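## Task

Retrieve the roll of masking tape from beneath the workbench and place it inside the steel box. The steel box must end up resting flat on the workbench top with nothing hanging past the edge. The low shelf must still be standing upright at the end, and neither robot may tip over or be left leaning.

## Robot and tools

Two robots share the work. stretch is a Hello Robot Stretch 3: a differential-drive base (0.33 m long, 0.34 m wide, round rear) with a lift on a mast and one telescoping arm that reaches out to the robot's right side, ending in a wrist (yaw, pitch, roll) and gripper. It turns about a point 0.05 m behind its front edge. Its gripper moves forward only when the base drives. rby is a Rainbow RB-Y1: a 0.58 m wide two-wheel base with rear casters, a folding leg and torso, a head and two 7-joint arms with parallel grippers; it sweeps a 0.58 m radius when turning in place. Neither base can move sideways.

Frames: each robot reports in its own base frame (origin on the floor between the drive wheels, x forward, y left, z up, metres). Odometry is that frame at the scene's start and only counts wheel rotation, so slip looks like travel. Only images, lidar_m, wrist_depth_mm and head_depth_mm relate one robot to the other.

Tool move. Arguments: "stretch", "rby" and "cameras". Each robot key holds an object for that robot only; an omitted robot gets nothing new but may keep pushing toward its previous target.

stretch object: "base" with exactly one of {"translate_m": d} (relative drive from the current spot, metres, forward positive, -3 to 3) or {"rotate_rad": d} (relative turn in place, radians, left positive, -6.4 to 6.4). "joints" holds absolute targets by name: lift_m 0 to 1.1; arm_m 0 to 0.52 (extension); wrist_yaw_rad -1.345 to 4.42 (0 along the arm, positive toward the front, 3.0 folded over the base); wrist_pitch_rad -1.57 to 0.451 (negative tips fingers down); wrist_roll_rad -2.911 to 2.918; gripper_m -0.089 to 0.179 (larger is wider; actual fingertip gap is 0.007 to 0.025 smaller); head_pan_rad -3.953 to 1.73 (-1.57 looks along the arm); head_tilt_rad -1.53 to 0.419 (negative down). Optional "pace" is "default" or "max"; optional "speeds" caps individual keys in m/s or rad/s. Optional "contact_limits": arm_m, translate_m, rotate_rad take a motor_effort percent (1 to 100) and must accompany their own command; lift_m takes {"down": n, "up": n} in percent beyond free motion (about 12 minimum). Alternatively send {"servos": "reboot"} alone to revive a limp wrist or head servo. A stretch move gives up after 14 s.

rby object: "base" as {"x_m_s": v, "turn_rad_s": w, "for_s": t}, velocities applied together, not a destination: x_m_s 0.005 to 0.4 either sign (forward positive), turn_rad_s 0.02 to 1.509 either sign (left positive), for_s 0.1 to 5; omitted velocity is 0. It ramps at 0.4 m/s² (turns 0.5 rad/s²) and coasts to a stop afterwards; if |x|+0.27|w| exceeds 0.4 both shrink. "joints" holds absolute targets in radians (grippers in metres of opening, 0 to 0.1): torso_squat_rad 0 to 1.2, torso_shift_rad -0.3 to 0.6, torso_pitch_rad -0.2 to 1.4, torso_yaw_rad -1.5 to 1.5, plus combined torso constraints (squat+shift ≤1.52; squat-shift+pitch ≤1.57; shift+0.5pitch-0.4squat ≤0.7; shift+0.3pitch-0.5squat ≤0.39). Arm joints per side: shoulder_pitch ±2.356 (negative swings forward), shoulder_roll (left 0 to 3.141, right -3.141 to 0, outward lift), shoulder_yaw ±2.094, elbow -2.617 to 0.01 (negative bends), forearm_roll ±3.141, wrist_pitch -1.57 to 1.919, hand_roll ±2.705; head_pan_rad ±0.523, head_tilt_rad -0.35 to 1.57 (positive down). Optional "min_time_s" 0.1 to 8 sets a slowest duration for arm, head and torso moves. Optional "contact_limits" for left_gripper_m/right_gripper_m in mA, 200 to 672.5, persisting until changed. To hold, command an opening at least 0.005 m below the object's width; for stretch, release by opening 0.05 beyond it.

"cameras": list drawn from rby_head_camera, rby_left_wrist_camera, rby_right_wrist_camera, stretch_head_camera, stretch_nav_camera, stretch_wrist_camera, or "all"; [] returns none. stretch_head_camera arrives rotated (turn it a quarter clockwise to view upright); stretch_nav_camera needs a quarter counterclockwise.

Tool wait: {"seconds": 0 to 10, "cameras": ...}; nothing new is commanded. Tool zoom_image: {"camera": name, "region": [x0, y0, x1, y1]} in pixels from the top-left, at most 504 by 504, on a camera included in the latest images. Tool finished_scene: {"scene": 1 or 2}; irreversible, and the result hands over the next task.

Reading results: the "move" line lists robots given motion with "done" or their worst status. Statuses include done, off_target (resting short, maybe still pushing), contact_stop (stretch arm or lift goes slack; rby torso halts its group), time_out, torque_fault, not_followed (rby's collision check refused arm targets) and limit_stop_at_... (built-in guard). "as last shown" marks robots not commanded. on_its_own describes uncommanded behaviour; "held at" is a target. lidar_m has 12 sectors of 30°, first straight ahead then counter-clockwise. Depth grids are 7×7 medians in mm. motor_effort is percent, bracket is the peak. base_tilt in degrees. rby also prints joint torques, external torques and motor temperatures per arm.

Avoid: any hard contact between the robots or between rby's arms (including a gripper closing on other fingers), driving a base that already touches the other robot, stretch arm pushing on rigid things with the gripper above about 0.45 m, driving while holding something fixed, unfolding or folding stretch's wrist outside lift 0.32–0.95 with pitch -0.4 and roll near 0, rby's upper body catching under furniture, heavy loads far forward, long straining that causes torque faults or overheating (65 °C warning, 80 °C brake), dropping or releasing moving objects, slams, and knocking over the low shelf.

Each tool is called after "Emit:" by a JSON object that holds its "fn" and its "kwargs".

## Session

Emit:
{"fn": "move", "kwargs": {}}

Scene clock: 0.00 s.
Joint torques (N m): no reading
External joint torques (N m): no reading
Motor temperatures (°C): left_arm=[32 34 32 36 39 39 37] | right_arm=[35 34 33 34 40 37 36]
stretch.base_odometry: x=+0.000 y=+0.000 heading=+0.000
stretch.turned_by_wheels: +0.000
stretch.turned_by_imu: +0.000
stretch.base_tilt: forward=+0.4 right=+1.9
stretch.lidar_m: 3.08 3.25 3.23 1.99 1.11 1.07 1.67 1.38 1.38 1.29 1.74 4.01
stretch.head_depth_mm: 1916 2710 3838 - - 2985 2077 / 1895 2667 - - - 3048 2078 / 1870 2853 - - - 3047 2113 / 1859 2807 - - - 3013 2115 / 1840 2717 - - - 3204 2155 / 1816 2709 - - - 3254 2192 / 1803 2671 3641 3596 3609 3332 2194
stretch.base_status: not commanded
stretch.joint_positions: lift_m=+0.434 arm_m=+0.002 wrist_yaw_rad=+2.858 wrist_pitch_rad=-0.628 wrist_roll_rad=+0.000 gripper_m=+0.037 head_pan_rad=+0.000 head_tilt_rad=-0.005
stretch.joint_status: not commanded
stretch.motor_effort: left_wheel=-1.3 right_wheel=+0.4 lift_m=+34.4 arm_m=-1.7 wrist_yaw_rad=+0.0 wrist_pitch_rad=+2.5 wrist_roll_rad=+0.2 gripper_m=-0.9 head_pan_rad=-0.3 head_tilt_rad=+7.0
stretch.hand_pose: x=+0.0329 y=+0.0383 z=+0.4025 quat_wxyz=(+0.312, +0.696, +0.121, +0.635) (m; stretch's base frame)
stretch.wrist_depth_mm: 147 180 - - - - - / 170 178 937 970 - - - / 716 201 796 819 863 928 977 / 638 239 698 733 745 788 836 / 575 557 130 606 644 686 717 / 513 104 375 553 134 603 639 / - 330 352 512 511 549 561
rby.base_odometry: x=+0.000 y=+0.000 heading=+0.000
rby.lidar_m: 3.30 2.82 2.38 1.51 1.35 1.36 1.61 1.45 1.45 1.78 3.42 3.27
rby.base_status: not commanded
rby.joint_positions: torso_squat_rad=+0.350 torso_shift_rad=+0.000 torso_pitch_rad=+0.000 torso_yaw_rad=+0.000 left_shoulder_pitch_rad=-0.028 left_shoulder_roll_rad=+0.008 left_shoulder_yaw_rad=+0.045 left_elbow_rad=-0.144 left_forearm_roll_rad=+0.018 left_wrist_pitch_rad=-0.001 left_hand_roll_rad=-0.038 left_gripper_m=+0.100 right_shoulder_pitch_rad=+0.013 right_shoulder_roll_rad=-0.005 right_shoulder_yaw_rad=-0.043 right_elbow_rad=-0.187 right_forearm_roll_rad=+0.000 right_wrist_pitch_rad=+0.045 right_hand_roll_rad=-0.033 right_gripper_m=+0.099 head_pan_rad=+0.000 head_tilt_rad=+0.400
rby.joint_status: not commanded
rby.motor_effort: left_wheel=+2 right_wheel=+0
rby.chest: x=-0.2280 y=+0.0008 z=+1.2475 quat_wxyz=(+1.000, -0.001, +0.000, +0.000) (m; rby's base frame)
rby.left_hand: x=-0.1372 y=+0.2285 z=+0.5675 quat_wxyz=(+0.996, +0.005, -0.086, +0.007) (m; rby's base frame)
rby.right_hand: x=-0.1571 y=-0.2278 z=+0.5653 quat_wxyz=(+0.997, -0.004, -0.064, -0.040) (m; rby's base frame)
pictures: rby_head_camera, rby_left_wrist_camera, rby_right_wrist_camera, stretch_head_camera (sideways), stretch_nav_camera (sideways), stretch_wrist_camera
Images, in order (width x height): rby_head_camera 896x504, rby_left_wrist_camera 644x364, rby_right_wrist_camera 644x364, stretch_head_camera 896x504, stretch_nav_camera 672x504, stretch_wrist_camera 644x364.

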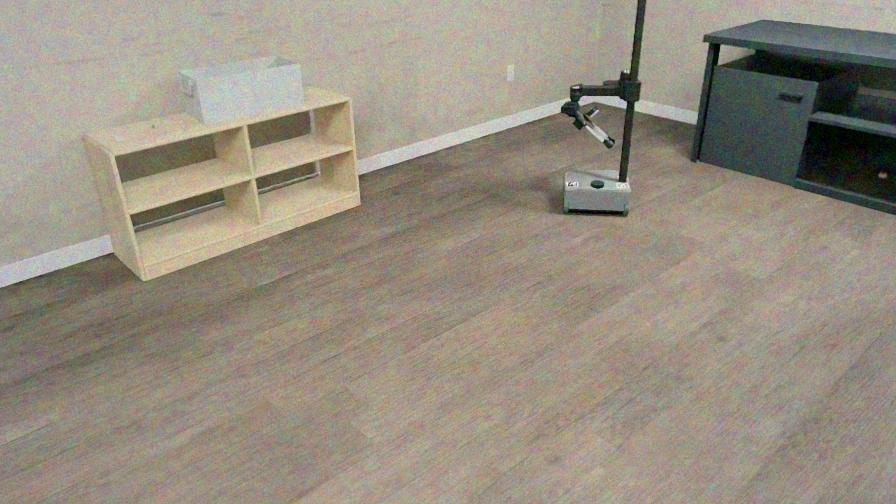

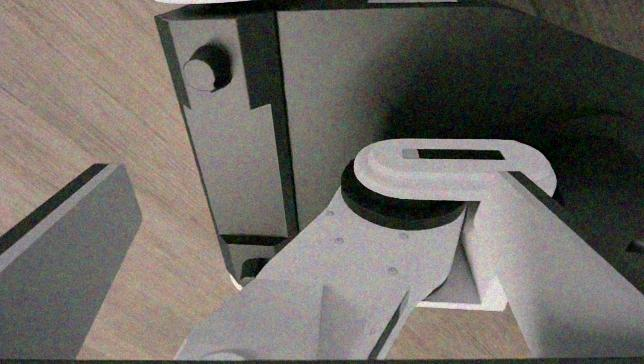

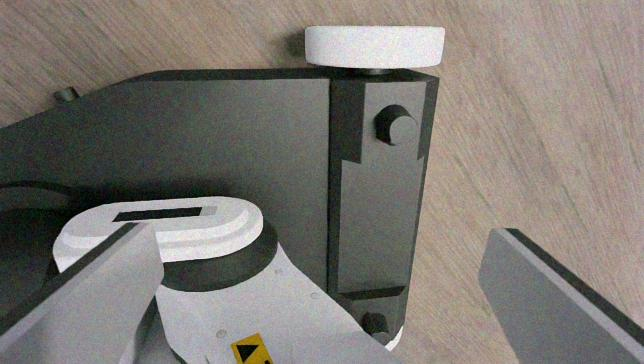

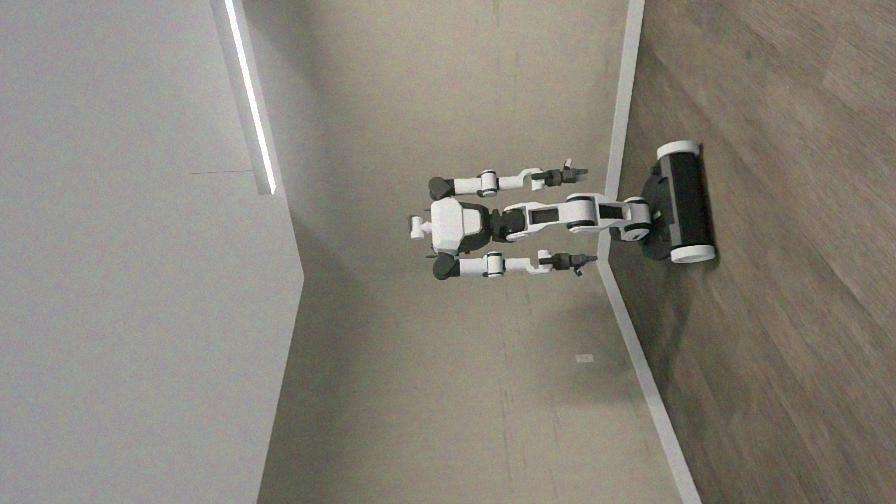

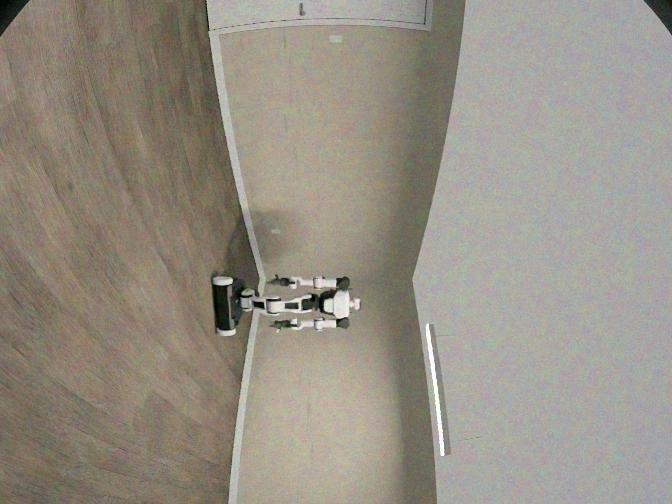

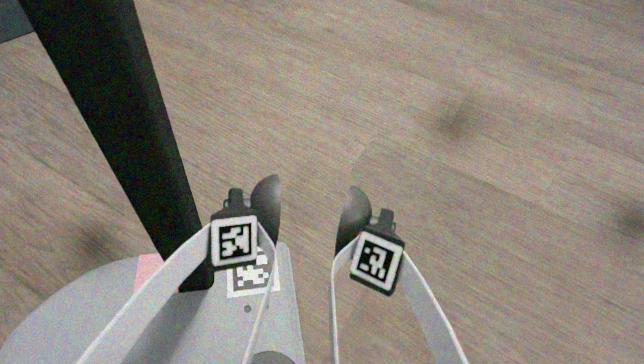

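Emit:
{"fn": "move", "kwargs": {"rby": {"joints": {"head_pan_rad": -0.5, "head_tilt_rad": 0.2}}, "stretch": {"joints": {"head_pan_rad": 1.7, "head_tilt_rad": -0.3}}, "cameras": ["rby_head_camera", "stretch_nav_camera", "stretch_head_camera"]}}

Scene clock: 65.63 s.
Joint torques (N m): rby.left_arm=[-2.28 0.66 0.03 -0.36 0 -0.13 0.17] | rby.right_arm=[-2 -0.7 -0.32 -0.23 -0.08 -0.34 0.15]
External joint torques (N m): rby.left_arm=[0.25 0.21 0.02 0.31 0 0.33 0.18] | rby.right_arm=[-0.28 0.08 -0.3 0.29 -0.13 -0.03 0.14]
Motor temperatures (°C): left_arm=[31 34 32 36 39 39 37] | right_arm=[35 34 33 34 40 37 36]
move: stretch done; rby done
stretch.base_odometry: x=+0.000 y=+0.000 heading=+0.000
stretch.turned_by_wheels: +0.000
stretch.turned_by_imu: +0.001
stretch.base_tilt: forward=+0.4 right=+1.9
stretch.lidar_m: 3.09 3.24 3.23 1.99 1.11 1.07 1.67 1.38 1.38 1.29 1.73 4.02
stretch.head_depth_mm: 3005 3158 3277 3468 2590 1864 1470 / 2739 2916 3060 3147 2233 1890 1473 / 2436 2595 2723 2148 2158 1910 1481 / 2222 2313 2419 1799 1918 1929 1502 / 2033 2099 2198 1818 1736 1842 1502 / 1844 1928 2000 1846 1585 1435 1456 / 1713 1778 1861 1857 1257 - -
stretch.base_status: not commanded
stretch.joint_positions: lift_m=+0.434 arm_m=+0.002 wrist_yaw_rad=+2.858 wrist_pitch_rad=-0.628 wrist_roll_rad=+0.000 gripper_m=+0.037 head_pan_rad=+1.725 head_tilt_rad=-0.294
stretch.joint_status: all done
stretch.motor_effort: left_wheel=-1.3(1.8) right_wheel=+0.3(0.9) lift_m=+35.7(35.9) arm_m=-4.5(5.5) wrist_yaw_rad=-0.1(0.8) wrist_pitch_rad=+2.5(2.8) wrist_roll_rad=+0.4(0.6) gripper_m=-1.4(2.0) head_pan_rad=+1.0(8.8) head_tilt_rad=-3.9(6.5)
stretch.hand_pose: x=+0.0329 y=+0.0383 z=+0.4025 quat_wxyz=(+0.312, +0.696, +0.121, +0.635) (m; stretch's base frame)
stretch.wrist_depth_mm: 147 178 - - - - - / 171 178 933 992 - - - / 722 202 798 826 876 923 961 / 638 238 698 716 750 789 829 / 570 570 130 602 654 687 709 / 514 104 380 546 133 604 632 / - 333 349 515 512 546 558
rby.base_odometry: x=+0.000 y=+0.000 heading=+0.000
rby.lidar_m: 3.32 2.82 2.37 1.48 1.34 1.36 1.60 1.44 1.45 1.78 3.42 3.28
rby.base_status: not commanded
rby.joint_positions: torso_squat_rad=+0.350 torso_shift_rad=+0.000 torso_pitch_rad=+0.000 torso_yaw_rad=+0.000 left_shoulder_pitch_rad=-0.028 left_shoulder_roll_rad=+0.008 left_shoulder_yaw_rad=+0.045 left_elbow_rad=-0.144 left_forearm_roll_rad=+0.018 left_wrist_pitch_rad=-0.001 left_hand_roll_rad=-0.038 left_gripper_m=+0.100 right_shoulder_pitch_rad=+0.013 right_shoulder_roll_rad=-0.005 right_shoulder_yaw_rad=-0.043 right_elbow_rad=-0.187 right_forearm_roll_rad=+0.000 right_wrist_pitch_rad=+0.045 right_hand_roll_rad=-0.033 right_gripper_m=+0.099 head_pan_rad=-0.500 head_tilt_rad=+0.200
rby.joint_status: all done
rby.motor_effort: left_wheel=+2(3) right_wheel=+0(1)
rby.chest: x=-0.2280 y=+0.0008 z=+1.2475 quat_wxyz=(+1.000, -0.001, +0.000, +0.000) (m; rby's base frame)
rby.left_hand: x=-0.1372 y=+0.2285 z=+0.5675 quat_wxyz=(+0.996, +0.005, -0.086, +0.007) (m; rby's base frame)
rby.right_hand: x=-0.1571 y=-0.2278 z=+0.5653 quat_wxyz=(+0.997, -0.004, -0.064, -0.040) (m; rby's base frame)
pictures: rby_head_camera, stretch_head_camera (sideways), stretch_nav_camera (sideways)
Images, in order (width x height): rby_head_camera 896x504, stretch_head_camera 896x504, stretch_nav_camera 672x504.

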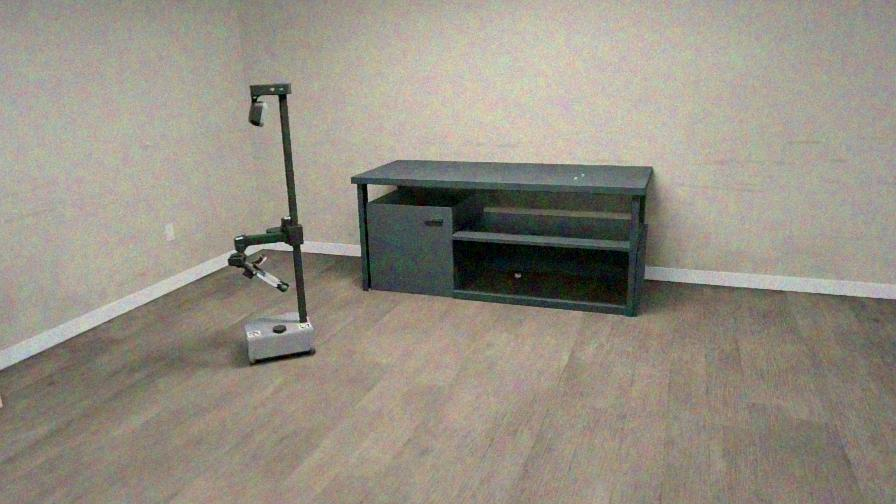

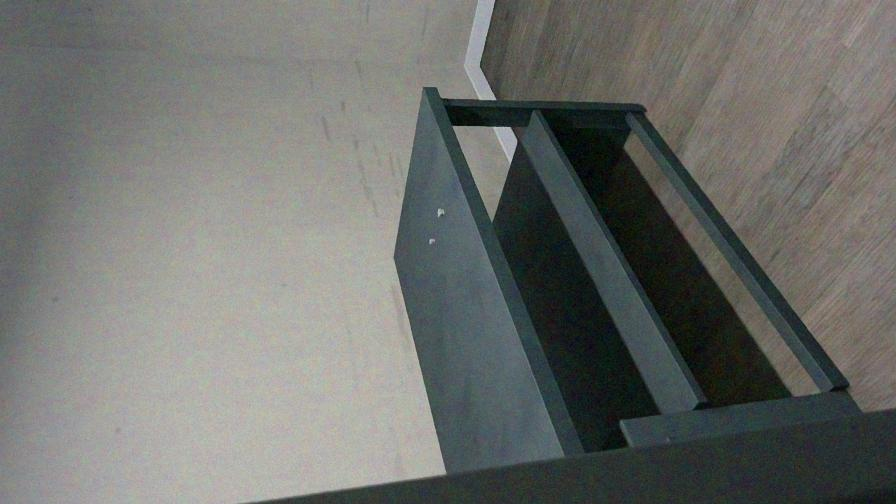

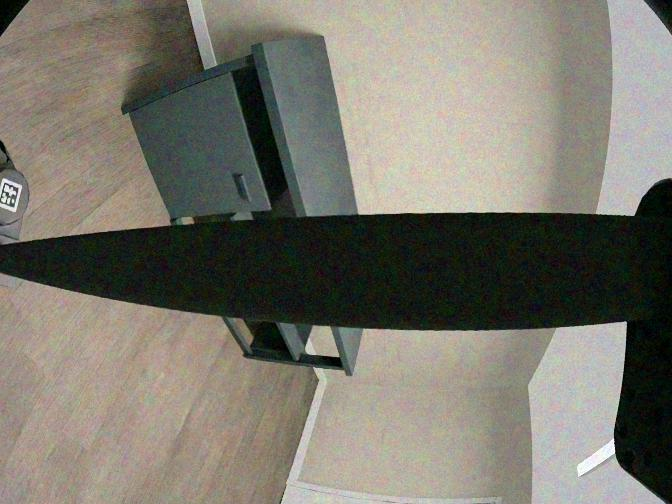

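Emit:
{"fn": "zoom_image", "kwargs": {"camera": "rby_head_camera", "region": [340, 140, 670, 330]}}

Emit:
{"fn": "zoom_image", "kwargs": {"camera": "rby_head_camera", "region": [450, 230, 570, 310]}}

Scaled by 1.527.

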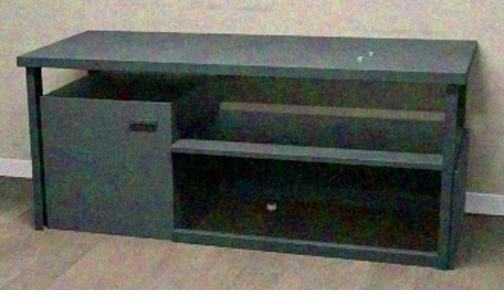

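Scaled by 4.200.

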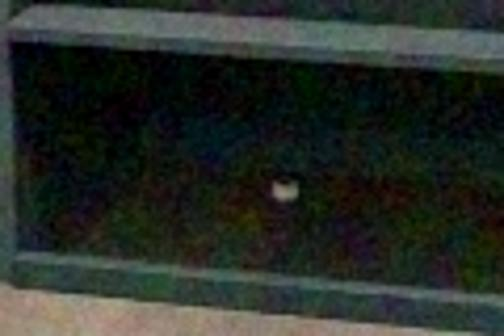

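Emit:
{"fn": "zoom_image", "kwargs": {"camera": "rby_head_camera", "region": [500, 260, 540, 290]}}

Emit:
{"fn": "move", "kwargs": {"rby": {"base": {"turn_rad_s": 0.2, "for_s": 0.6}, "joints": {"head_pan_rad": 0.0, "head_tilt_rad": 0.4}}, "cameras": ["rby_head_camera"]}}

Scaled by 12.600.

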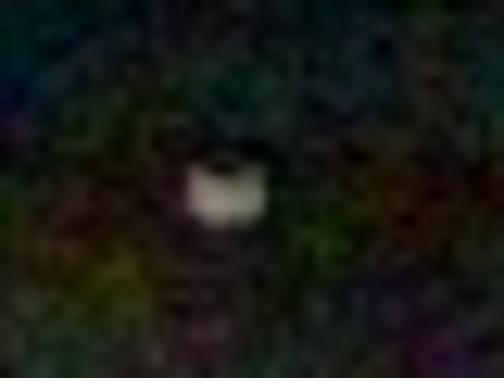

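Scene clock: 115.13 s.
Joint torques (N m): rby.left_arm=[-2.05 0.83 -0.19 -0.45 0.08 -0.18 0.07] | rby.right_arm=[-2.06 -0.63 -0.39 -0.25 -0.06 -0.39 0.13]
External joint torques (N m): rby.left_arm=[0.48 0.38 -0.2 0.23 0.07 0.28 0.08] | rby.right_arm=[-0.34 0.14 -0.36 0.27 -0.11 -0.07 0.12]
Motor temperatures (°C): left_arm=[31 34 32 36 39 39 37] | right_arm=[35 34 33 34 40 37 36]
move: rby done
stretch: as last shown
stretch.turned_by_imu: +0.002
stretch.lidar_m: 3.04 3.24 3.23 1.99 1.11 1.07 1.68 1.38 1.38 1.29 1.73 4.02
stretch.head_depth_mm: 3025 3107 3256 3366 2531 1864 1464 / 2879 3065 3229 3275 2343 1875 1469 / 2502 2643 2827 2274 2211 1898 1482 / 2287 2374 2476 1903 2006 1887 1471 / 2062 2175 2256 1765 1710 1834 1493 / 1897 1975 2045 1801 1624 1498 1448 / 1742 1801 1848 1822 1320 1299 -
stretch.joint_positions: lift_m=+0.434 arm_m=+0.002 wrist_yaw_rad=+2.858 wrist_pitch_rad=-0.628 wrist_roll_rad=+0.000 gripper_m=+0.037 head_pan_rad=+1.700 head_tilt_rad=-0.300
stretch.motor_effort: left_wheel=-1.3(1.7) right_wheel=+0.5(0.8) lift_m=+35.5(35.7) arm_m=-9.7(10.6) wrist_yaw_rad=-0.6(0.8) wrist_pitch_rad=+2.5(2.9) wrist_roll_rad=+0.4(0.6) gripper_m=-0.4(1.3) head_pan_rad=-3.1(4.6) head_tilt_rad=-3.1(4.5)
stretch.wrist_depth_mm: 147 178 - - - - - / 170 178 915 - - - - / 702 203 782 833 874 922 996 / 641 239 686 724 743 779 819 / 575 567 130 594 652 688 721 / 517 104 376 543 133 600 624 / - 332 346 514 517 548 562
rby.base_odometry: x=+0.000 y=+0.000 heading=+0.120
rby.lidar_m: 3.02 2.82 2.05 1.43 1.34 1.39 1.53 1.44 1.49 1.96 3.72 3.27
rby.base_status: done (sent for 0.6 of 0.6 s)
rby.joint_positions: torso_squat_rad=+0.350 torso_shift_rad=+0.000 torso_pitch_rad=+0.000 torso_yaw_rad=+0.000 left_shoulder_pitch_rad=-0.028 left_shoulder_roll_rad=+0.008 left_shoulder_yaw_rad=+0.045 left_elbow_rad=-0.144 left_forearm_roll_rad=+0.018 left_wrist_pitch_rad=-0.001 left_hand_roll_rad=-0.038 left_gripper_m=+0.100 right_shoulder_pitch_rad=+0.013 right_shoulder_roll_rad=-0.005 right_shoulder_yaw_rad=-0.043 right_elbow_rad=-0.187 right_forearm_roll_rad=+0.000 right_wrist_pitch_rad=+0.045 right_hand_roll_rad=-0.033 right_gripper_m=+0.099 head_pan_rad=+0.000 head_tilt_rad=+0.400
rby.joint_status: all done
rby.motor_effort: left_wheel=-1(25) right_wheel=+2(22)
rby.chest: x=-0.2280 y=+0.0008 z=+1.2475 quat_wxyz=(+1.000, -0.001, +0.000, +0.000) (m; rby's base frame)
rby.left_hand: x=-0.1372 y=+0.2285 z=+0.5675 quat_wxyz=(+0.996, +0.005, -0.086, +0.007) (m; rby's base frame)
rby.right_hand: x=-0.1571 y=-0.2278 z=+0.5653 quat_wxyz=(+0.997, -0.004, -0.064, -0.040) (m; rby's base frame)
pictures: rby_head_camera
Images, in order (width x height): rby_head_camera 896x504.

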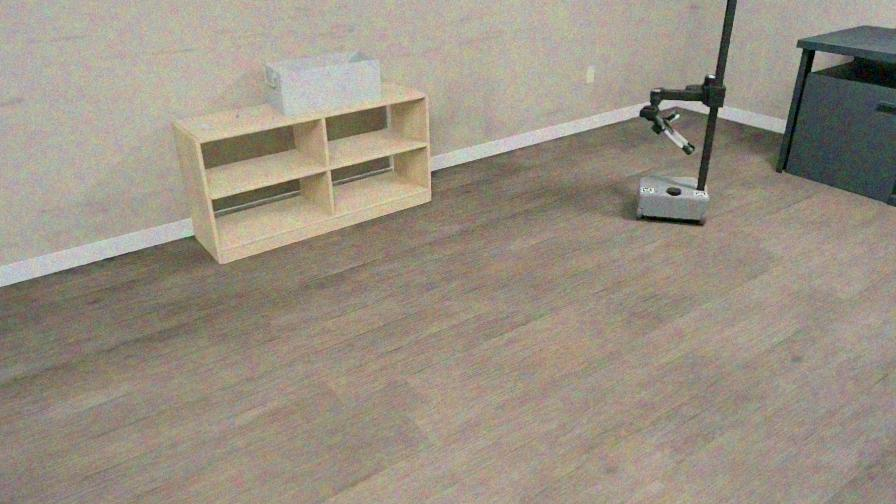

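Emit:
{"fn": "move", "kwargs": {"rby": {"base": {"x_m_s": 0.4, "for_s": 5.0}, "joints": {"head_tilt_rad": 0.4, "head_pan_rad": 0.2}}, "stretch": {"base": {"rotate_rad": -1.529}, "joints": {"head_pan_rad": -2.2, "head_tilt_rad": -0.45}}, "cameras": ["rby_head_camera", "stretch_head_camera"]}}

Scene clock: 172.23 s.
Joint torques (N m): rby.left_arm=[-1.26 0.6 -0.07 -0.31 -0.03 -0.18 0.13] | rby.right_arm=[-1.96 -0.76 -0.31 -0.2 -0.11 -0.44 0.21]
External joint torques (N m): rby.left_arm=[1.26 0.16 -0.08 0.36 -0.03 0.28 0.14] | rby.right_arm=[-0.24 0.02 -0.29 0.31 -0.15 -0.12 0.21]
Motor temperatures (°C): left_arm=[31 34 32 36 39 39 37] | right_arm=[35 34 33 34 40 37 36]
move: stretch done; rby done
stretch.base_odometry: x=+0.000 y=+0.000 heading=-1.529
stretch.turned_by_wheels: -1.529
stretch.turned_by_imu: -1.531
stretch.base_tilt: forward=+0.4 right=+1.9
stretch.lidar_m: 1.29 1.71 1.31 3.82 3.26 3.25 1.99 1.11 1.07 1.62 1.37 1.38
stretch.head_depth_mm: 1504 1614 1722 1292 1285 1421 1298 / 1499 1632 1725 1311 1284 1440 1301 / 1506 1635 1741 1315 1289 1443 1312 / 1516 1642 1768 1918 1992 1559 1313 / 1534 1658 1800 1972 2057 1610 1334 / 1542 1651 1806 1983 2101 1632 1315 / 1541 1662 1819 2000 2107 1622 1330
stretch.base_status: done
stretch.joint_positions: lift_m=+0.434 arm_m=+0.002 wrist_yaw_rad=+2.858 wrist_pitch_rad=-0.628 wrist_roll_rad=+0.000 gripper_m=+0.037 head_pan_rad=-2.202 head_tilt_rad=-0.452
stretch.joint_status: all done
stretch.motor_effort: left_wheel=+6.9(10.3) right_wheel=-9.1(11.8) lift_m=+35.0(35.7) arm_m=-20.8(22.1) wrist_yaw_rad=-0.2(0.9) wrist_pitch_rad=+2.5(3.0) wrist_roll_rad=+0.3(0.6) gripper_m=-1.1(1.6) head_pan_rad=+3.8(7.9) head_tilt_rad=-0.3(5.4)
stretch.hand_pose: x=+0.0329 y=+0.0383 z=+0.4025 quat_wxyz=(+0.312, +0.696, +0.121, +0.635) (m; stretch's base frame)
stretch.wrist_depth_mm: 147 178 - - - - - / 171 178 909 988 - - - / 718 202 792 831 879 928 965 / 645 239 691 727 747 776 825 / 568 568 130 598 652 683 718 / 517 104 378 551 133 613 632 / - 331 350 509 512 542 563
rby.base_odometry: x=+1.986 y=+0.240 heading=+0.120
rby.lidar_m: 1.30 1.09 1.18 2.03 2.45 2.50 3.29 3.12 3.21 3.05 1.48 2.26
rby.base_status: done (sent for 5 of 5 s)
rby.joint_positions: torso_squat_rad=+0.350 torso_shift_rad=+0.000 torso_pitch_rad=+0.000 torso_yaw_rad=+0.000 left_shoulder_pitch_rad=-0.028 left_shoulder_roll_rad=+0.008 left_shoulder_yaw_rad=+0.045 left_elbow_rad=-0.144 left_forearm_roll_rad=+0.018 left_wrist_pitch_rad=-0.001 left_hand_roll_rad=-0.038 left_gripper_m=+0.100 right_shoulder_pitch_rad=+0.013 right_shoulder_roll_rad=-0.005 right_shoulder_yaw_rad=-0.043 right_elbow_rad=-0.187 right_forearm_roll_rad=+0.000 right_wrist_pitch_rad=+0.045 right_hand_roll_rad=-0.033 right_gripper_m=+0.099 head_pan_rad=+0.200 head_tilt_rad=+0.400
rby.joint_status: all done
rby.motor_effort: left_wheel=+4(31) right_wheel=-3(29)
rby.chest: x=-0.2279 y=+0.0008 z=+1.2475 quat_wxyz=(+1.000, -0.001, +0.000, +0.000) (m; rby's base frame)
rby.left_hand: x=-0.1371 y=+0.2285 z=+0.5675 quat_wxyz=(+0.996, +0.005, -0.086, +0.007) (m; rby's base frame)
rby.right_hand: x=-0.1571 y=-0.2278 z=+0.5653 quat_wxyz=(+0.997, -0.004, -0.064, -0.040) (m; rby's base frame)
pictures: rby_head_camera, stretch_head_camera (sideways)
Images, in order (width x height): rby_head_camera 896x504, stretch_head_camera 896x504.

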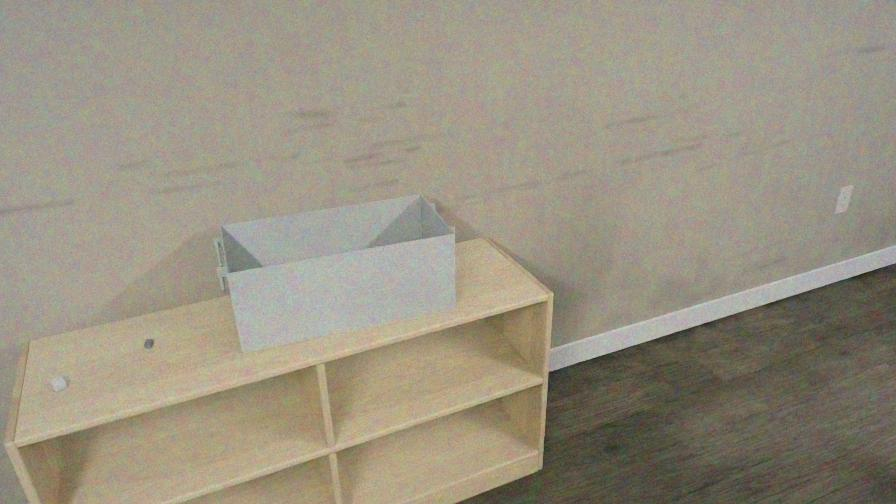

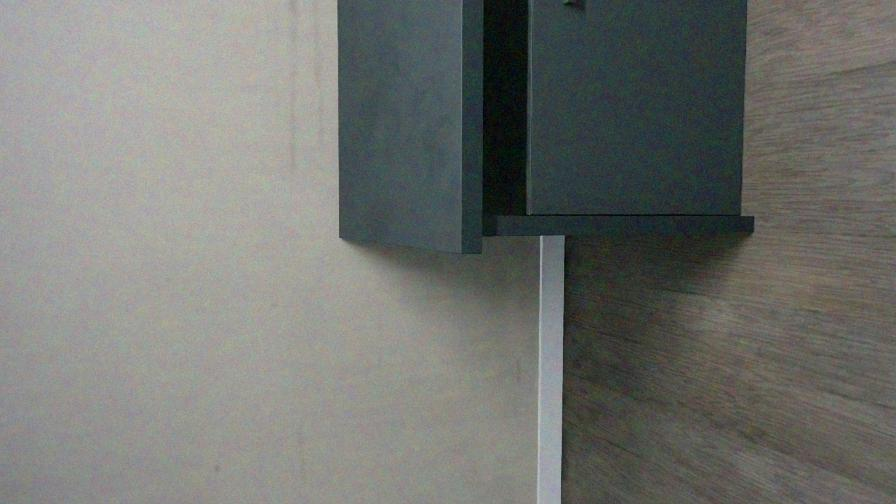

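Emit:
{"fn": "move", "kwargs": {"stretch": {"base": {"translate_m": -1.18}, "contact_limits": {"translate_m": 35}}, "cameras": ["rby_head_camera"]}}

Emit:
{"fn": "zoom_image", "kwargs": {"camera": "rby_head_camera", "region": [200, 180, 480, 370]}}

Scene clock: 222.73 s.
Joint torques (N m): rby.left_arm=[-1.56 0.9 0.21 -0.27 -0.06 -0.28 0.09] | rby.right_arm=[-2.06 -0.76 -0.25 -0.15 -0.12 -0.37 0.13]
External joint torques (N m): rby.left_arm=[0.97 0.46 0.2 0.41 -0.06 0.17 0.09] | rby.right_arm=[-0.34 0.02 -0.23 0.37 -0.16 -0.05 0.13]
Motor temperatures (°C): left_arm=[31 34 32 36 39 39 36] | right_arm=[35 34 33 34 40 37 36]
move: stretch done
stretch.base_odometry: x=-0.050 y=+1.179 heading=-1.529
stretch.turned_by_wheels: +0.000
stretch.turned_by_imu: +0.009
stretch.base_tilt: forward=+0.5 right=+1.9
stretch.lidar_m: 2.46 2.19 4.82 2.83 2.41 0.87 1.00 0.95 0.54 0.40 0.58 2.21
stretch.head_depth_mm: 824 886 966 1045 829 642 525 / 831 891 969 1052 828 645 526 / 833 897 978 1052 837 647 527 / 840 903 984 1058 839 649 528 / 845 910 992 1069 840 651 531 / 851 917 1001 1070 847 654 532 / 854 925 1010 1074 845 655 535
stretch.base_status: done
stretch.joint_positions: lift_m=+0.434 arm_m=+0.002 wrist_yaw_rad=+2.858 wrist_pitch_rad=-0.628 wrist_roll_rad=+0.000 gripper_m=+0.037 head_pan_rad=-2.200 head_tilt_rad=-0.450
stretch.joint_status: not commanded
stretch.motor_effort: left_wheel=-5.0(8.6) right_wheel=-3.2(13.2) lift_m=+34.3(35.1) arm_m=-21.0(21.7) wrist_yaw_rad=-0.3(0.8) wrist_pitch_rad=+2.6(3.0) wrist_roll_rad=+0.4(0.7) gripper_m=+0.5(1.6) head_pan_rad=+3.7(5.0) head_tilt_rad=+4.6(5.5)
stretch.contact_limits: translate_m 35 (maximum 100)
stretch.hand_pose: x=+0.0329 y=+0.0383 z=+0.4025 quat_wxyz=(+0.312, +0.696, +0.121, +0.635) (m; stretch's base frame)
stretch.wrist_depth_mm: 146 178 - - - - - / 170 177 945 984 - - - / 711 202 799 830 868 923 969 / 637 239 698 734 742 770 823 / 578 557 130 598 645 686 701 / 518 104 378 549 133 599 630 / - 331 349 506 516 544 560
rby: as last shown
rby.lidar_m: 1.31 1.10 1.16 2.03 2.44 2.51 3.28 3.12 3.19 2.44 2.61 2.28
rby.motor_effort: left_wheel=+4(5) right_wheel=-3(4)
pictures: rby_head_camera
Images, in order (width x height): rby_head_camera 896x504.

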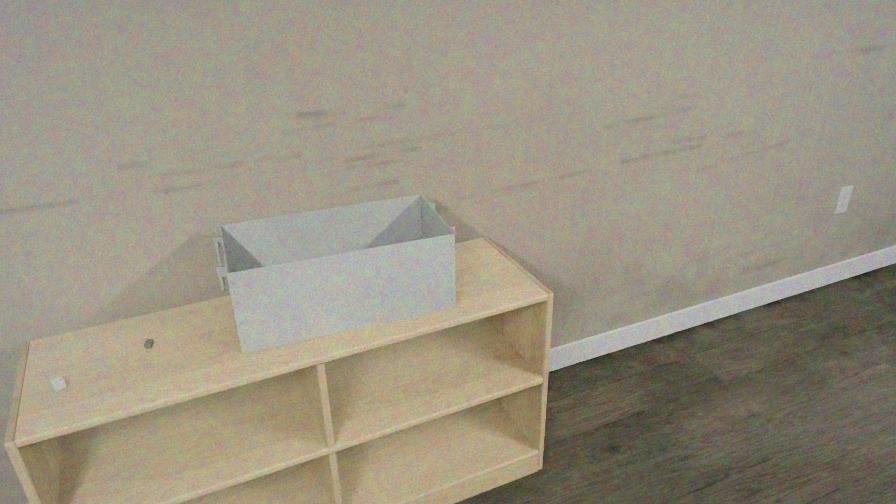

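Scaled by 1.800.

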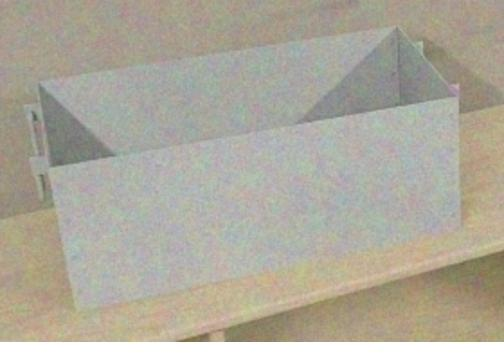

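Emit:
{"fn": "move", "kwargs": {"rby": {"base": {"x_m_s": 0.2, "for_s": 1.38}, "joints": {"head_pan_rad": 0.4}}, "stretch": {"joints": {"head_tilt_rad": -0.6}}, "cameras": ["stretch_head_camera"]}}

Scene clock: 277.73 s.
Joint torques (N m): rby.left_arm=[-1.43 0.65 -0.2 -0.31 0.11 -0.17 0.15] | rby.right_arm=[-2.02 -0.74 -0.41 -0.1 -0.06 -0.36 0.13]
External joint torques (N m): rby.left_arm=[1.1 0.21 -0.21 0.36 0.11 0.28 0.16] | rby.right_arm=[-0.3 0.04 -0.39 0.42 -0.1 -0.05 0.12]
Motor temperatures (°C): left_arm=[31 34 32 36 39 39 36] | right_arm=[35 34 33 34 40 37 36]
move: stretch done; rby done
stretch.base_odometry: x=-0.050 y=+1.179 heading=-1.529
stretch.turned_by_wheels: +0.000
stretch.turned_by_imu: +0.001
stretch.base_tilt: forward=+0.5 right=+1.9
stretch.lidar_m: 2.46 2.12 4.83 2.82 2.40 0.87 1.00 0.95 0.54 0.40 0.58 2.21
stretch.head_depth_mm: 818 907 1009 896 698 568 479 / 826 916 1020 898 701 568 480 / 832 918 1030 901 696 569 480 / 834 920 1036 902 697 570 481 / 839 933 1043 909 703 573 481 / 842 937 1050 910 703 572 481 / 848 945 1060 909 705 573 483
stretch.base_status: not commanded
stretch.joint_positions: lift_m=+0.434 arm_m=+0.002 wrist_yaw_rad=+2.858 wrist_pitch_rad=-0.628 wrist_roll_rad=+0.000 gripper_m=+0.037 head_pan_rad=-2.200 head_tilt_rad=-0.597
stretch.joint_status: all done
stretch.motor_effort: left_wheel=-4.8(5.6) right_wheel=-3.3(3.6) lift_m=+33.8(34.2) arm_m=-19.6(21.5) wrist_yaw_rad=+0.0(0.7) wrist_pitch_rad=+2.6(2.8) wrist_roll_rad=+0.3(0.6) gripper_m=+0.6(2.1) head_pan_rad=+4.1(4.4) head_tilt_rad=-5.0(6.5)
stretch.contact_limits: translate_m 35 (maximum 100)
stretch.hand_pose: x=+0.0329 y=+0.0383 z=+0.4025 quat_wxyz=(+0.312, +0.696, +0.121, +0.635) (m; stretch's base frame)
stretch.wrist_depth_mm: 147 178 - - - - - / 171 177 918 - - - - / 714 201 782 835 884 932 980 / 644 238 701 719 755 776 836 / 577 556 130 605 657 688 712 / 514 104 377 546 133 597 622 / - 331 350 515 511 549 560
rby.base_odometry: x=+2.257 y=+0.272 heading=+0.121
rby.lidar_m: 1.04 0.86 1.04 1.71 2.60 2.65 3.50 3.34 3.43 2.39 2.47 1.92
rby.base_status: done (sent for 1.37 of 1.37 s)
rby.joint_positions: torso_squat_rad=+0.350 torso_shift_rad=+0.000 torso_pitch_rad=+0.000 torso_yaw_rad=+0.000 left_shoulder_pitch_rad=-0.028 left_shoulder_roll_rad=+0.008 left_shoulder_yaw_rad=+0.045 left_elbow_rad=-0.144 left_forearm_roll_rad=+0.018 left_wrist_pitch_rad=-0.001 left_hand_roll_rad=-0.038 left_gripper_m=+0.100 right_shoulder_pitch_rad=+0.013 right_shoulder_roll_rad=-0.005 right_shoulder_yaw_rad=-0.043 right_elbow_rad=-0.187 right_forearm_roll_rad=+0.000 right_wrist_pitch_rad=+0.045 right_hand_roll_rad=-0.033 right_gripper_m=+0.099 head_pan_rad=+0.400 head_tilt_rad=+0.400
rby.joint_status: all done
rby.motor_effort: left_wheel=+4(27) right_wheel=-4(16)
rby.chest: x=-0.2280 y=+0.0008 z=+1.2475 quat_wxyz=(+1.000, -0.001, +0.000, +0.000) (m; rby's base frame)
rby.left_hand: x=-0.1371 y=+0.2285 z=+0.5675 quat_wxyz=(+0.996, +0.005, -0.086, +0.007) (m; rby's base frame)
rby.right_hand: x=-0.1571 y=-0.2278 z=+0.5653 quat_wxyz=(+0.997, -0.004, -0.064, -0.040) (m; rby's base frame)
pictures: stretch_head_camera (sideways)
Images, in order (width x height): stretch_head_camera 896x504.

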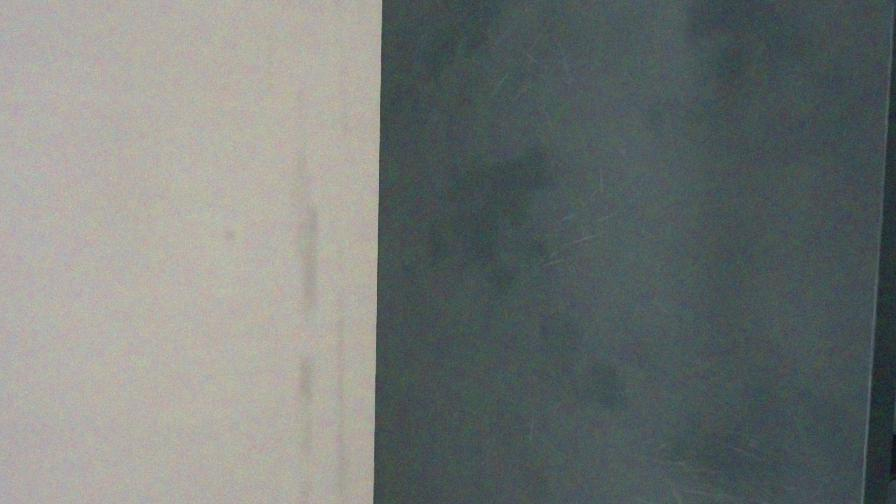

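Emit:
{"fn": "move", "kwargs": {"rby": {"base": {"turn_rad_s": 0.4, "for_s": 1.382}, "joints": {"head_pan_rad": 0.0, "head_tilt_rad": 0.45, "torso_squat_rad": 0.3, "torso_shift_rad": 0.25, "torso_pitch_rad": 0.1, "left_shoulder_pitch_rad": -0.63, "left_shoulder_roll_rad": 0.063, "left_shoulder_yaw_rad": 0.203, "left_elbow_rad": -1.529, "left_forearm_roll_rad": 0.0, "left_wrist_pitch_rad": 1.78, "left_hand_roll_rad": 1.537, "right_shoulder_pitch_rad": -0.5215, "right_shoulder_roll_rad": -0.128, "right_shoulder_yaw_rad": -0.32, "right_elbow_rad": -1.6685, "right_forearm_roll_rad": 0.0, "right_wrist_pitch_rad": 1.834, "right_hand_roll_rad": -1.492}, "min_time_s": 5}, "stretch": {"base": {"rotate_rad": -2.07}, "joints": {"lift_m": 0.55, "wrist_pitch_rad": -0.4, "head_tilt_rad": -0.5}}, "cameras": ["rby_head_camera", "stretch_head_camera"]}}

Scene clock: 369.80 s.
Joint torques (N m): rby.left_arm=[-17.86 4.64 1.44 -9.37 -0.27 -0.04 0.35] | rby.right_arm=[-18.43 -7.36 -2.26 -8.2 -0.03 -0.3 -0.15]
External joint torques (N m): rby.left_arm=[0.09 0.71 1.5 -0.38 -0.33 0.5 0.35] | rby.right_arm=[-1.98 -0.91 -2.25 0.57 -0.25 0.2 -0.16]
Motor temperatures (°C): left_arm=[31 34 32 36 39 39 36] | right_arm=[35 34 32 34 40 37 36]
move: stretch done; rby done
stretch.base_odometry: x=-0.050 y=+1.179 heading=+2.685
stretch.turned_by_wheels: -2.070
stretch.turned_by_imu: -2.074
stretch.base_tilt: forward=+0.4 right=+1.8
stretch.lidar_m: 0.50 0.40 0.63 2.22 2.61 2.13 4.67 2.77 2.40 0.87 1.02 0.95
stretch.head_depth_mm: 2514 2766 3115 2606 1945 1530 1265 / 2373 2613 2880 2634 1930 1539 1269 / 2301 2517 2744 2672 1952 1545 1275 / 2207 2353 2603 2654 1959 1542 1276 / 2086 2282 2494 2565 1962 1556 1283 / 2003 2177 2336 2494 1962 1558 1288 / 1932 2093 2249 2455 1969 1556 1284
stretch.base_status: done
stretch.joint_positions: lift_m=+0.550 arm_m=+0.002 wrist_yaw_rad=+2.858 wrist_pitch_rad=-0.422 wrist_roll_rad=+0.000 gripper_m=+0.037 head_pan_rad=-2.200 head_tilt_rad=-0.500
stretch.joint_status: all done
stretch.motor_effort: left_wheel=+6.4(10.3) right_wheel=-8.9(12.5) lift_m=+35.0(37.7) arm_m=-20.3(21.9) wrist_yaw_rad=+0.3(0.8) wrist_pitch_rad=+4.2(7.2) wrist_roll_rad=+0.3(0.6) gripper_m=-0.3(1.7) head_pan_rad=+3.7(4.9) head_tilt_rad=+5.0(5.0)
stretch.hand_pose: x=+0.0415 y=+0.0678 z=+0.5619 quat_wxyz=(+0.245, +0.705, +0.049, +0.664) (m; stretch's base frame)
stretch.wrist_depth_mm: 134 - - - - 606 607 / 144 - - - - - 353 / 161 189 - - - - 325 / 187 192 - - - - 365 / 794 212 130 872 144 389 392 / 710 104 769 781 130 480 339 / - 284 667 699 695 581 294
rby.base_odometry: x=+2.257 y=+0.272 heading=+0.667
rby.lidar_m: 0.86 1.05 1.74 2.59 2.68 3.49 3.34 3.45 2.25 2.49 1.88 1.04
rby.base_status: done (sent for 1.37 of 1.37 s)
rby.joint_positions: torso_squat_rad=+0.300 torso_shift_rad=+0.250 torso_pitch_rad=+0.100 torso_yaw_rad=+0.000 left_shoulder_pitch_rad=-0.630 left_shoulder_roll_rad=+0.063 left_shoulder_yaw_rad=+0.203 left_elbow_rad=-1.529 left_forearm_roll_rad=+0.000 left_wrist_pitch_rad=+1.780 left_hand_roll_rad=+1.537 left_gripper_m=+0.100 right_shoulder_pitch_rad=-0.521 right_shoulder_roll_rad=-0.128 right_shoulder_yaw_rad=-0.320 right_elbow_rad=-1.668 right_forearm_roll_rad=+0.000 right_wrist_pitch_rad=+1.834 right_hand_roll_rad=-1.492 right_gripper_m=+0.099 head_pan_rad=+0.000 head_tilt_rad=+0.450
rby.joint_status: all done
rby.motor_effort: left_wheel=+0(28) right_wheel=+5(26)
rby.chest: x=-0.0318 y=+0.0008 z=+1.2364 quat_wxyz=(+0.999, -0.001, +0.050, +0.000) (m; rby's base frame)
rby.left_hand: x=+0.4361 y=+0.2203 z=+0.9507 quat_wxyz=(+0.713, -0.087, -0.089, +0.690) (m; rby's base frame)
rby.right_hand: x=+0.4046 y=-0.2987 z=+0.9524 quat_wxyz=(+0.670, +0.070, -0.105, -0.731) (m; rby's base frame)
pictures: rby_head_camera, stretch_head_camera (sideways)
Images, in order (width x height): rby_head_camera 896x504, stretch_head_camera 896x504.

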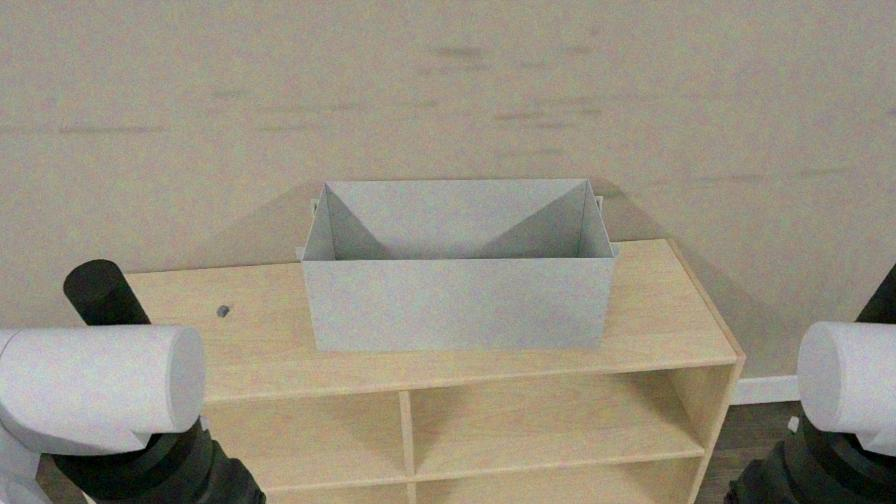

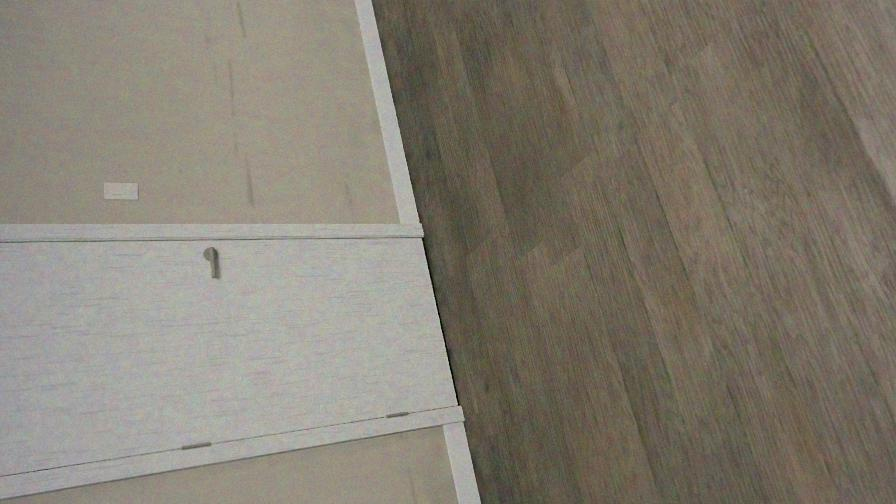

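Emit:
{"fn": "move", "kwargs": {"rby": {"base": {"x_m_s": 0.25, "for_s": 2.0}}, "stretch": {"joints": {"wrist_yaw_rad": 0.0, "arm_m": 0.1, "wrist_pitch_rad": -0.42, "gripper_m": 0.1, "head_pan_rad": -1.57, "head_tilt_rad": -0.6}}, "cameras": ["rby_head_camera", "rby_left_wrist_camera", "rby_right_wrist_camera", "stretch_head_camera", "stretch_wrist_camera"]}}

Scene clock: 405.10 s.
Joint torques (N m): rby.left_arm=[-17.08 4.64 1.3 -8.88 -0.38 -0.1 0.33] | rby.right_arm=[-17.44 -7.19 -2.17 -8.06 -0.02 -0.48 -0.17]
External joint torques (N m): rby.left_arm=[0.87 0.72 1.36 0.1 -0.43 0.43 0.33] | rby.right_arm=[-0.99 -0.73 -2.16 0.71 -0.24 0.02 -0.18]
Motor temperatures (°C): left_arm=[31 34 32 36 39 39 36] | right_arm=[35 34 32 34 40 37 36]
move: stretch done; rby done
stretch.base_odometry: x=-0.050 y=+1.179 heading=+2.685
stretch.turned_by_wheels: +0.000
stretch.turned_by_imu: +0.002
stretch.base_tilt: forward=+0.4 right=+1.9
stretch.lidar_m: 0.50 0.40 0.63 2.22 2.35 2.32 4.71 2.76 2.41 0.87 1.02 0.95
stretch.head_depth_mm: 1932 2096 2370 2204 1731 1418 1203 / 1999 2184 2428 2245 1751 1421 1207 / 2011 2213 2475 2239 1752 1428 1210 / 2062 2301 2512 2157 1700 1400 577 / 2127 2357 2597 905 1112 1050 1169 / 2040 2150 2276 906 697 630 838 / 1685 1749 1810 907 701 573 508
stretch.base_status: not commanded
stretch.joint_positions: lift_m=+0.550 arm_m=+0.100 wrist_yaw_rad=+0.003 wrist_pitch_rad=-0.432 wrist_roll_rad=+0.000 gripper_m=+0.100 head_pan_rad=-1.562 head_tilt_rad=-0.598
stretch.joint_status: all done
stretch.motor_effort: left_wheel=+6.2(6.8) right_wheel=-8.6(9.0) lift_m=+34.1(34.7) arm_m=+20.8(23.4) wrist_yaw_rad=-2.8(5.2) wrist_pitch_rad=+2.6(4.9) wrist_roll_rad=+0.4(0.6) gripper_m=-0.2(85.4) head_pan_rad=-4.9(6.8) head_tilt_rad=-5.3(6.4)
stretch.hand_pose: x=-0.0208 y=-0.4676 z=+0.5596 quat_wxyz=(+0.691, +0.153, -0.690, -0.151) (m; stretch's base frame)
stretch.wrist_depth_mm: 816 - - - - - - / - - 638 - - - - / 409 414 - - - - - / 354 370 438 - - - - / 305 123 850 903 151 - - / - 692 753 785 134 872 928 / 600 652 684 694 714 739 786
rby.base_odometry: x=+2.650 y=+0.582 heading=+0.667
rby.lidar_m: 0.36 0.79 0.73 2.61 2.69 3.59 3.83 3.96 2.47 2.52 0.65 0.73
rby.base_status: done (sent for 2 of 2 s)
rby.joint_positions: torso_squat_rad=+0.300 torso_shift_rad=+0.250 torso_pitch_rad=+0.100 torso_yaw_rad=+0.000 left_shoulder_pitch_rad=-0.630 left_shoulder_roll_rad=+0.063 left_shoulder_yaw_rad=+0.203 left_elbow_rad=-1.529 left_forearm_roll_rad=+0.000 left_wrist_pitch_rad=+1.780 left_hand_roll_rad=+1.537 left_gripper_m=+0.100 right_shoulder_pitch_rad=-0.522 right_shoulder_roll_rad=-0.128 right_shoulder_yaw_rad=-0.320 right_elbow_rad=-1.669 right_forearm_roll_rad=+0.000 right_wrist_pitch_rad=+1.834 right_hand_roll_rad=-1.492 right_gripper_m=+0.099 head_pan_rad=+0.000 head_tilt_rad=+0.450
rby.joint_status: not commanded
rby.motor_effort: left_wheel=-1(23) right_wheel=-1(26)
rby.chest: x=-0.0317 y=+0.0008 z=+1.2363 quat_wxyz=(+0.999, -0.001, +0.050, +0.000) (m; rby's base frame)
rby.left_hand: x=+0.4363 y=+0.2202 z=+0.9507 quat_wxyz=(+0.713, -0.087, -0.089, +0.690) (m; rby's base frame)
rby.right_hand: x=+0.4048 y=-0.2987 z=+0.9524 quat_wxyz=(+0.670, +0.070, -0.105, -0.731) (m; rby's base frame)
pictures: rby_head_camera, rby_left_wrist_camera, rby_right_wrist_camera, stretch_head_camera (sideways), stretch_wrist_camera
Images, in order (width x height): rby_head_camera 896x504, rby_left_wrist_camera 644x364, rby_right_wrist_camera 644x364, stretch_head_camera 896x504, stretch_wrist_camera 644x364.

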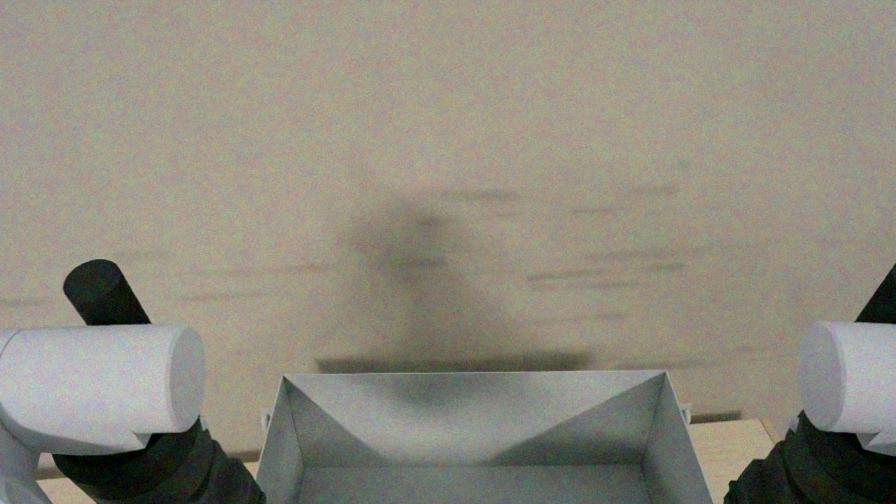

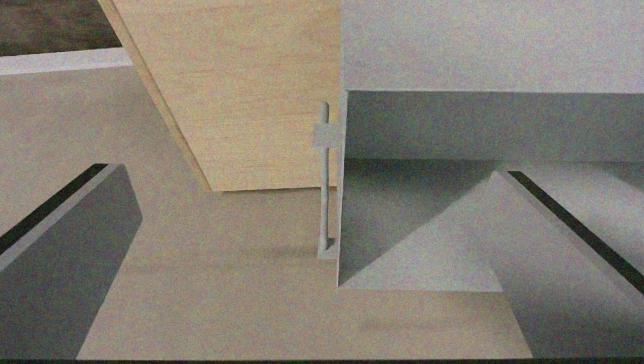

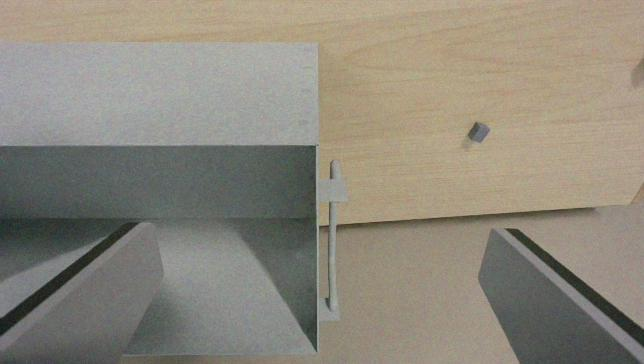

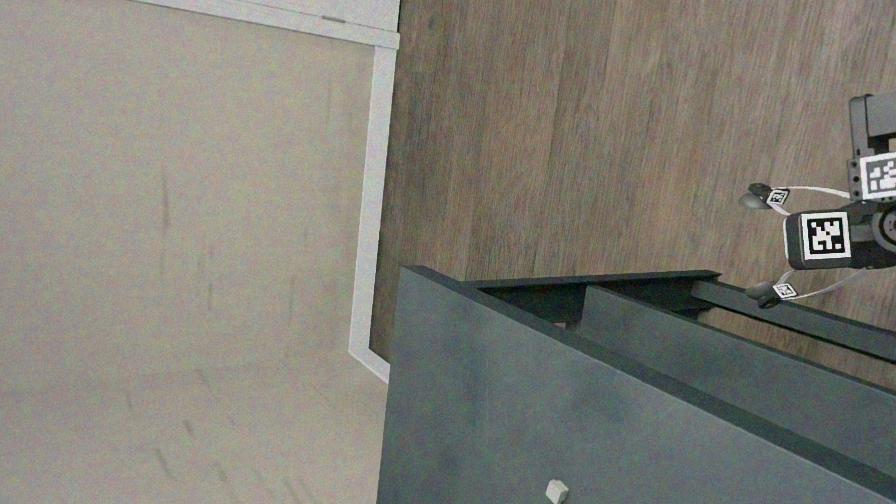

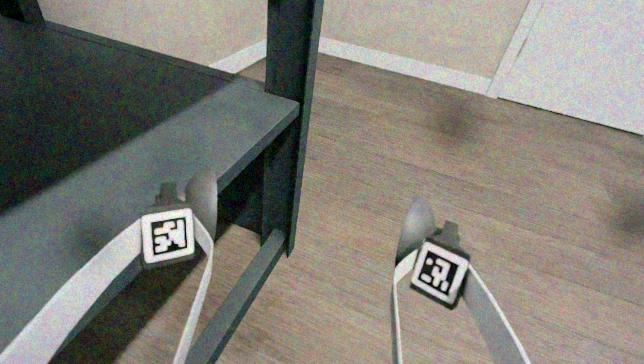

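Emit:
{"fn": "zoom_image", "kwargs": {"camera": "stretch_head_camera", "region": [392, 70, 896, 504]}}

Emit:
{"fn": "zoom_image", "kwargs": {"camera": "stretch_wrist_camera", "region": [0, 0, 504, 364]}}

Scaled by 1.000.

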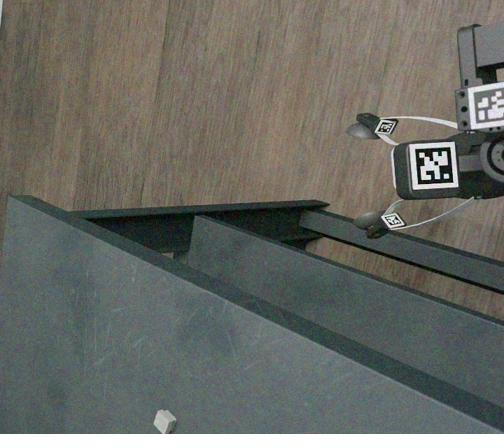

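Scaled by 1.000.

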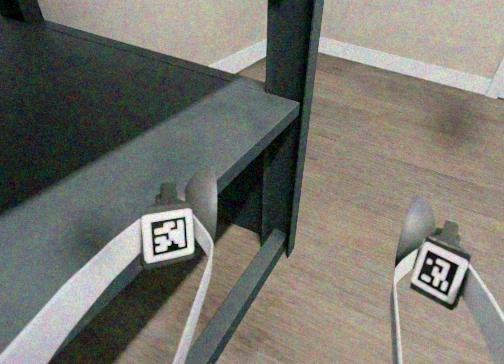

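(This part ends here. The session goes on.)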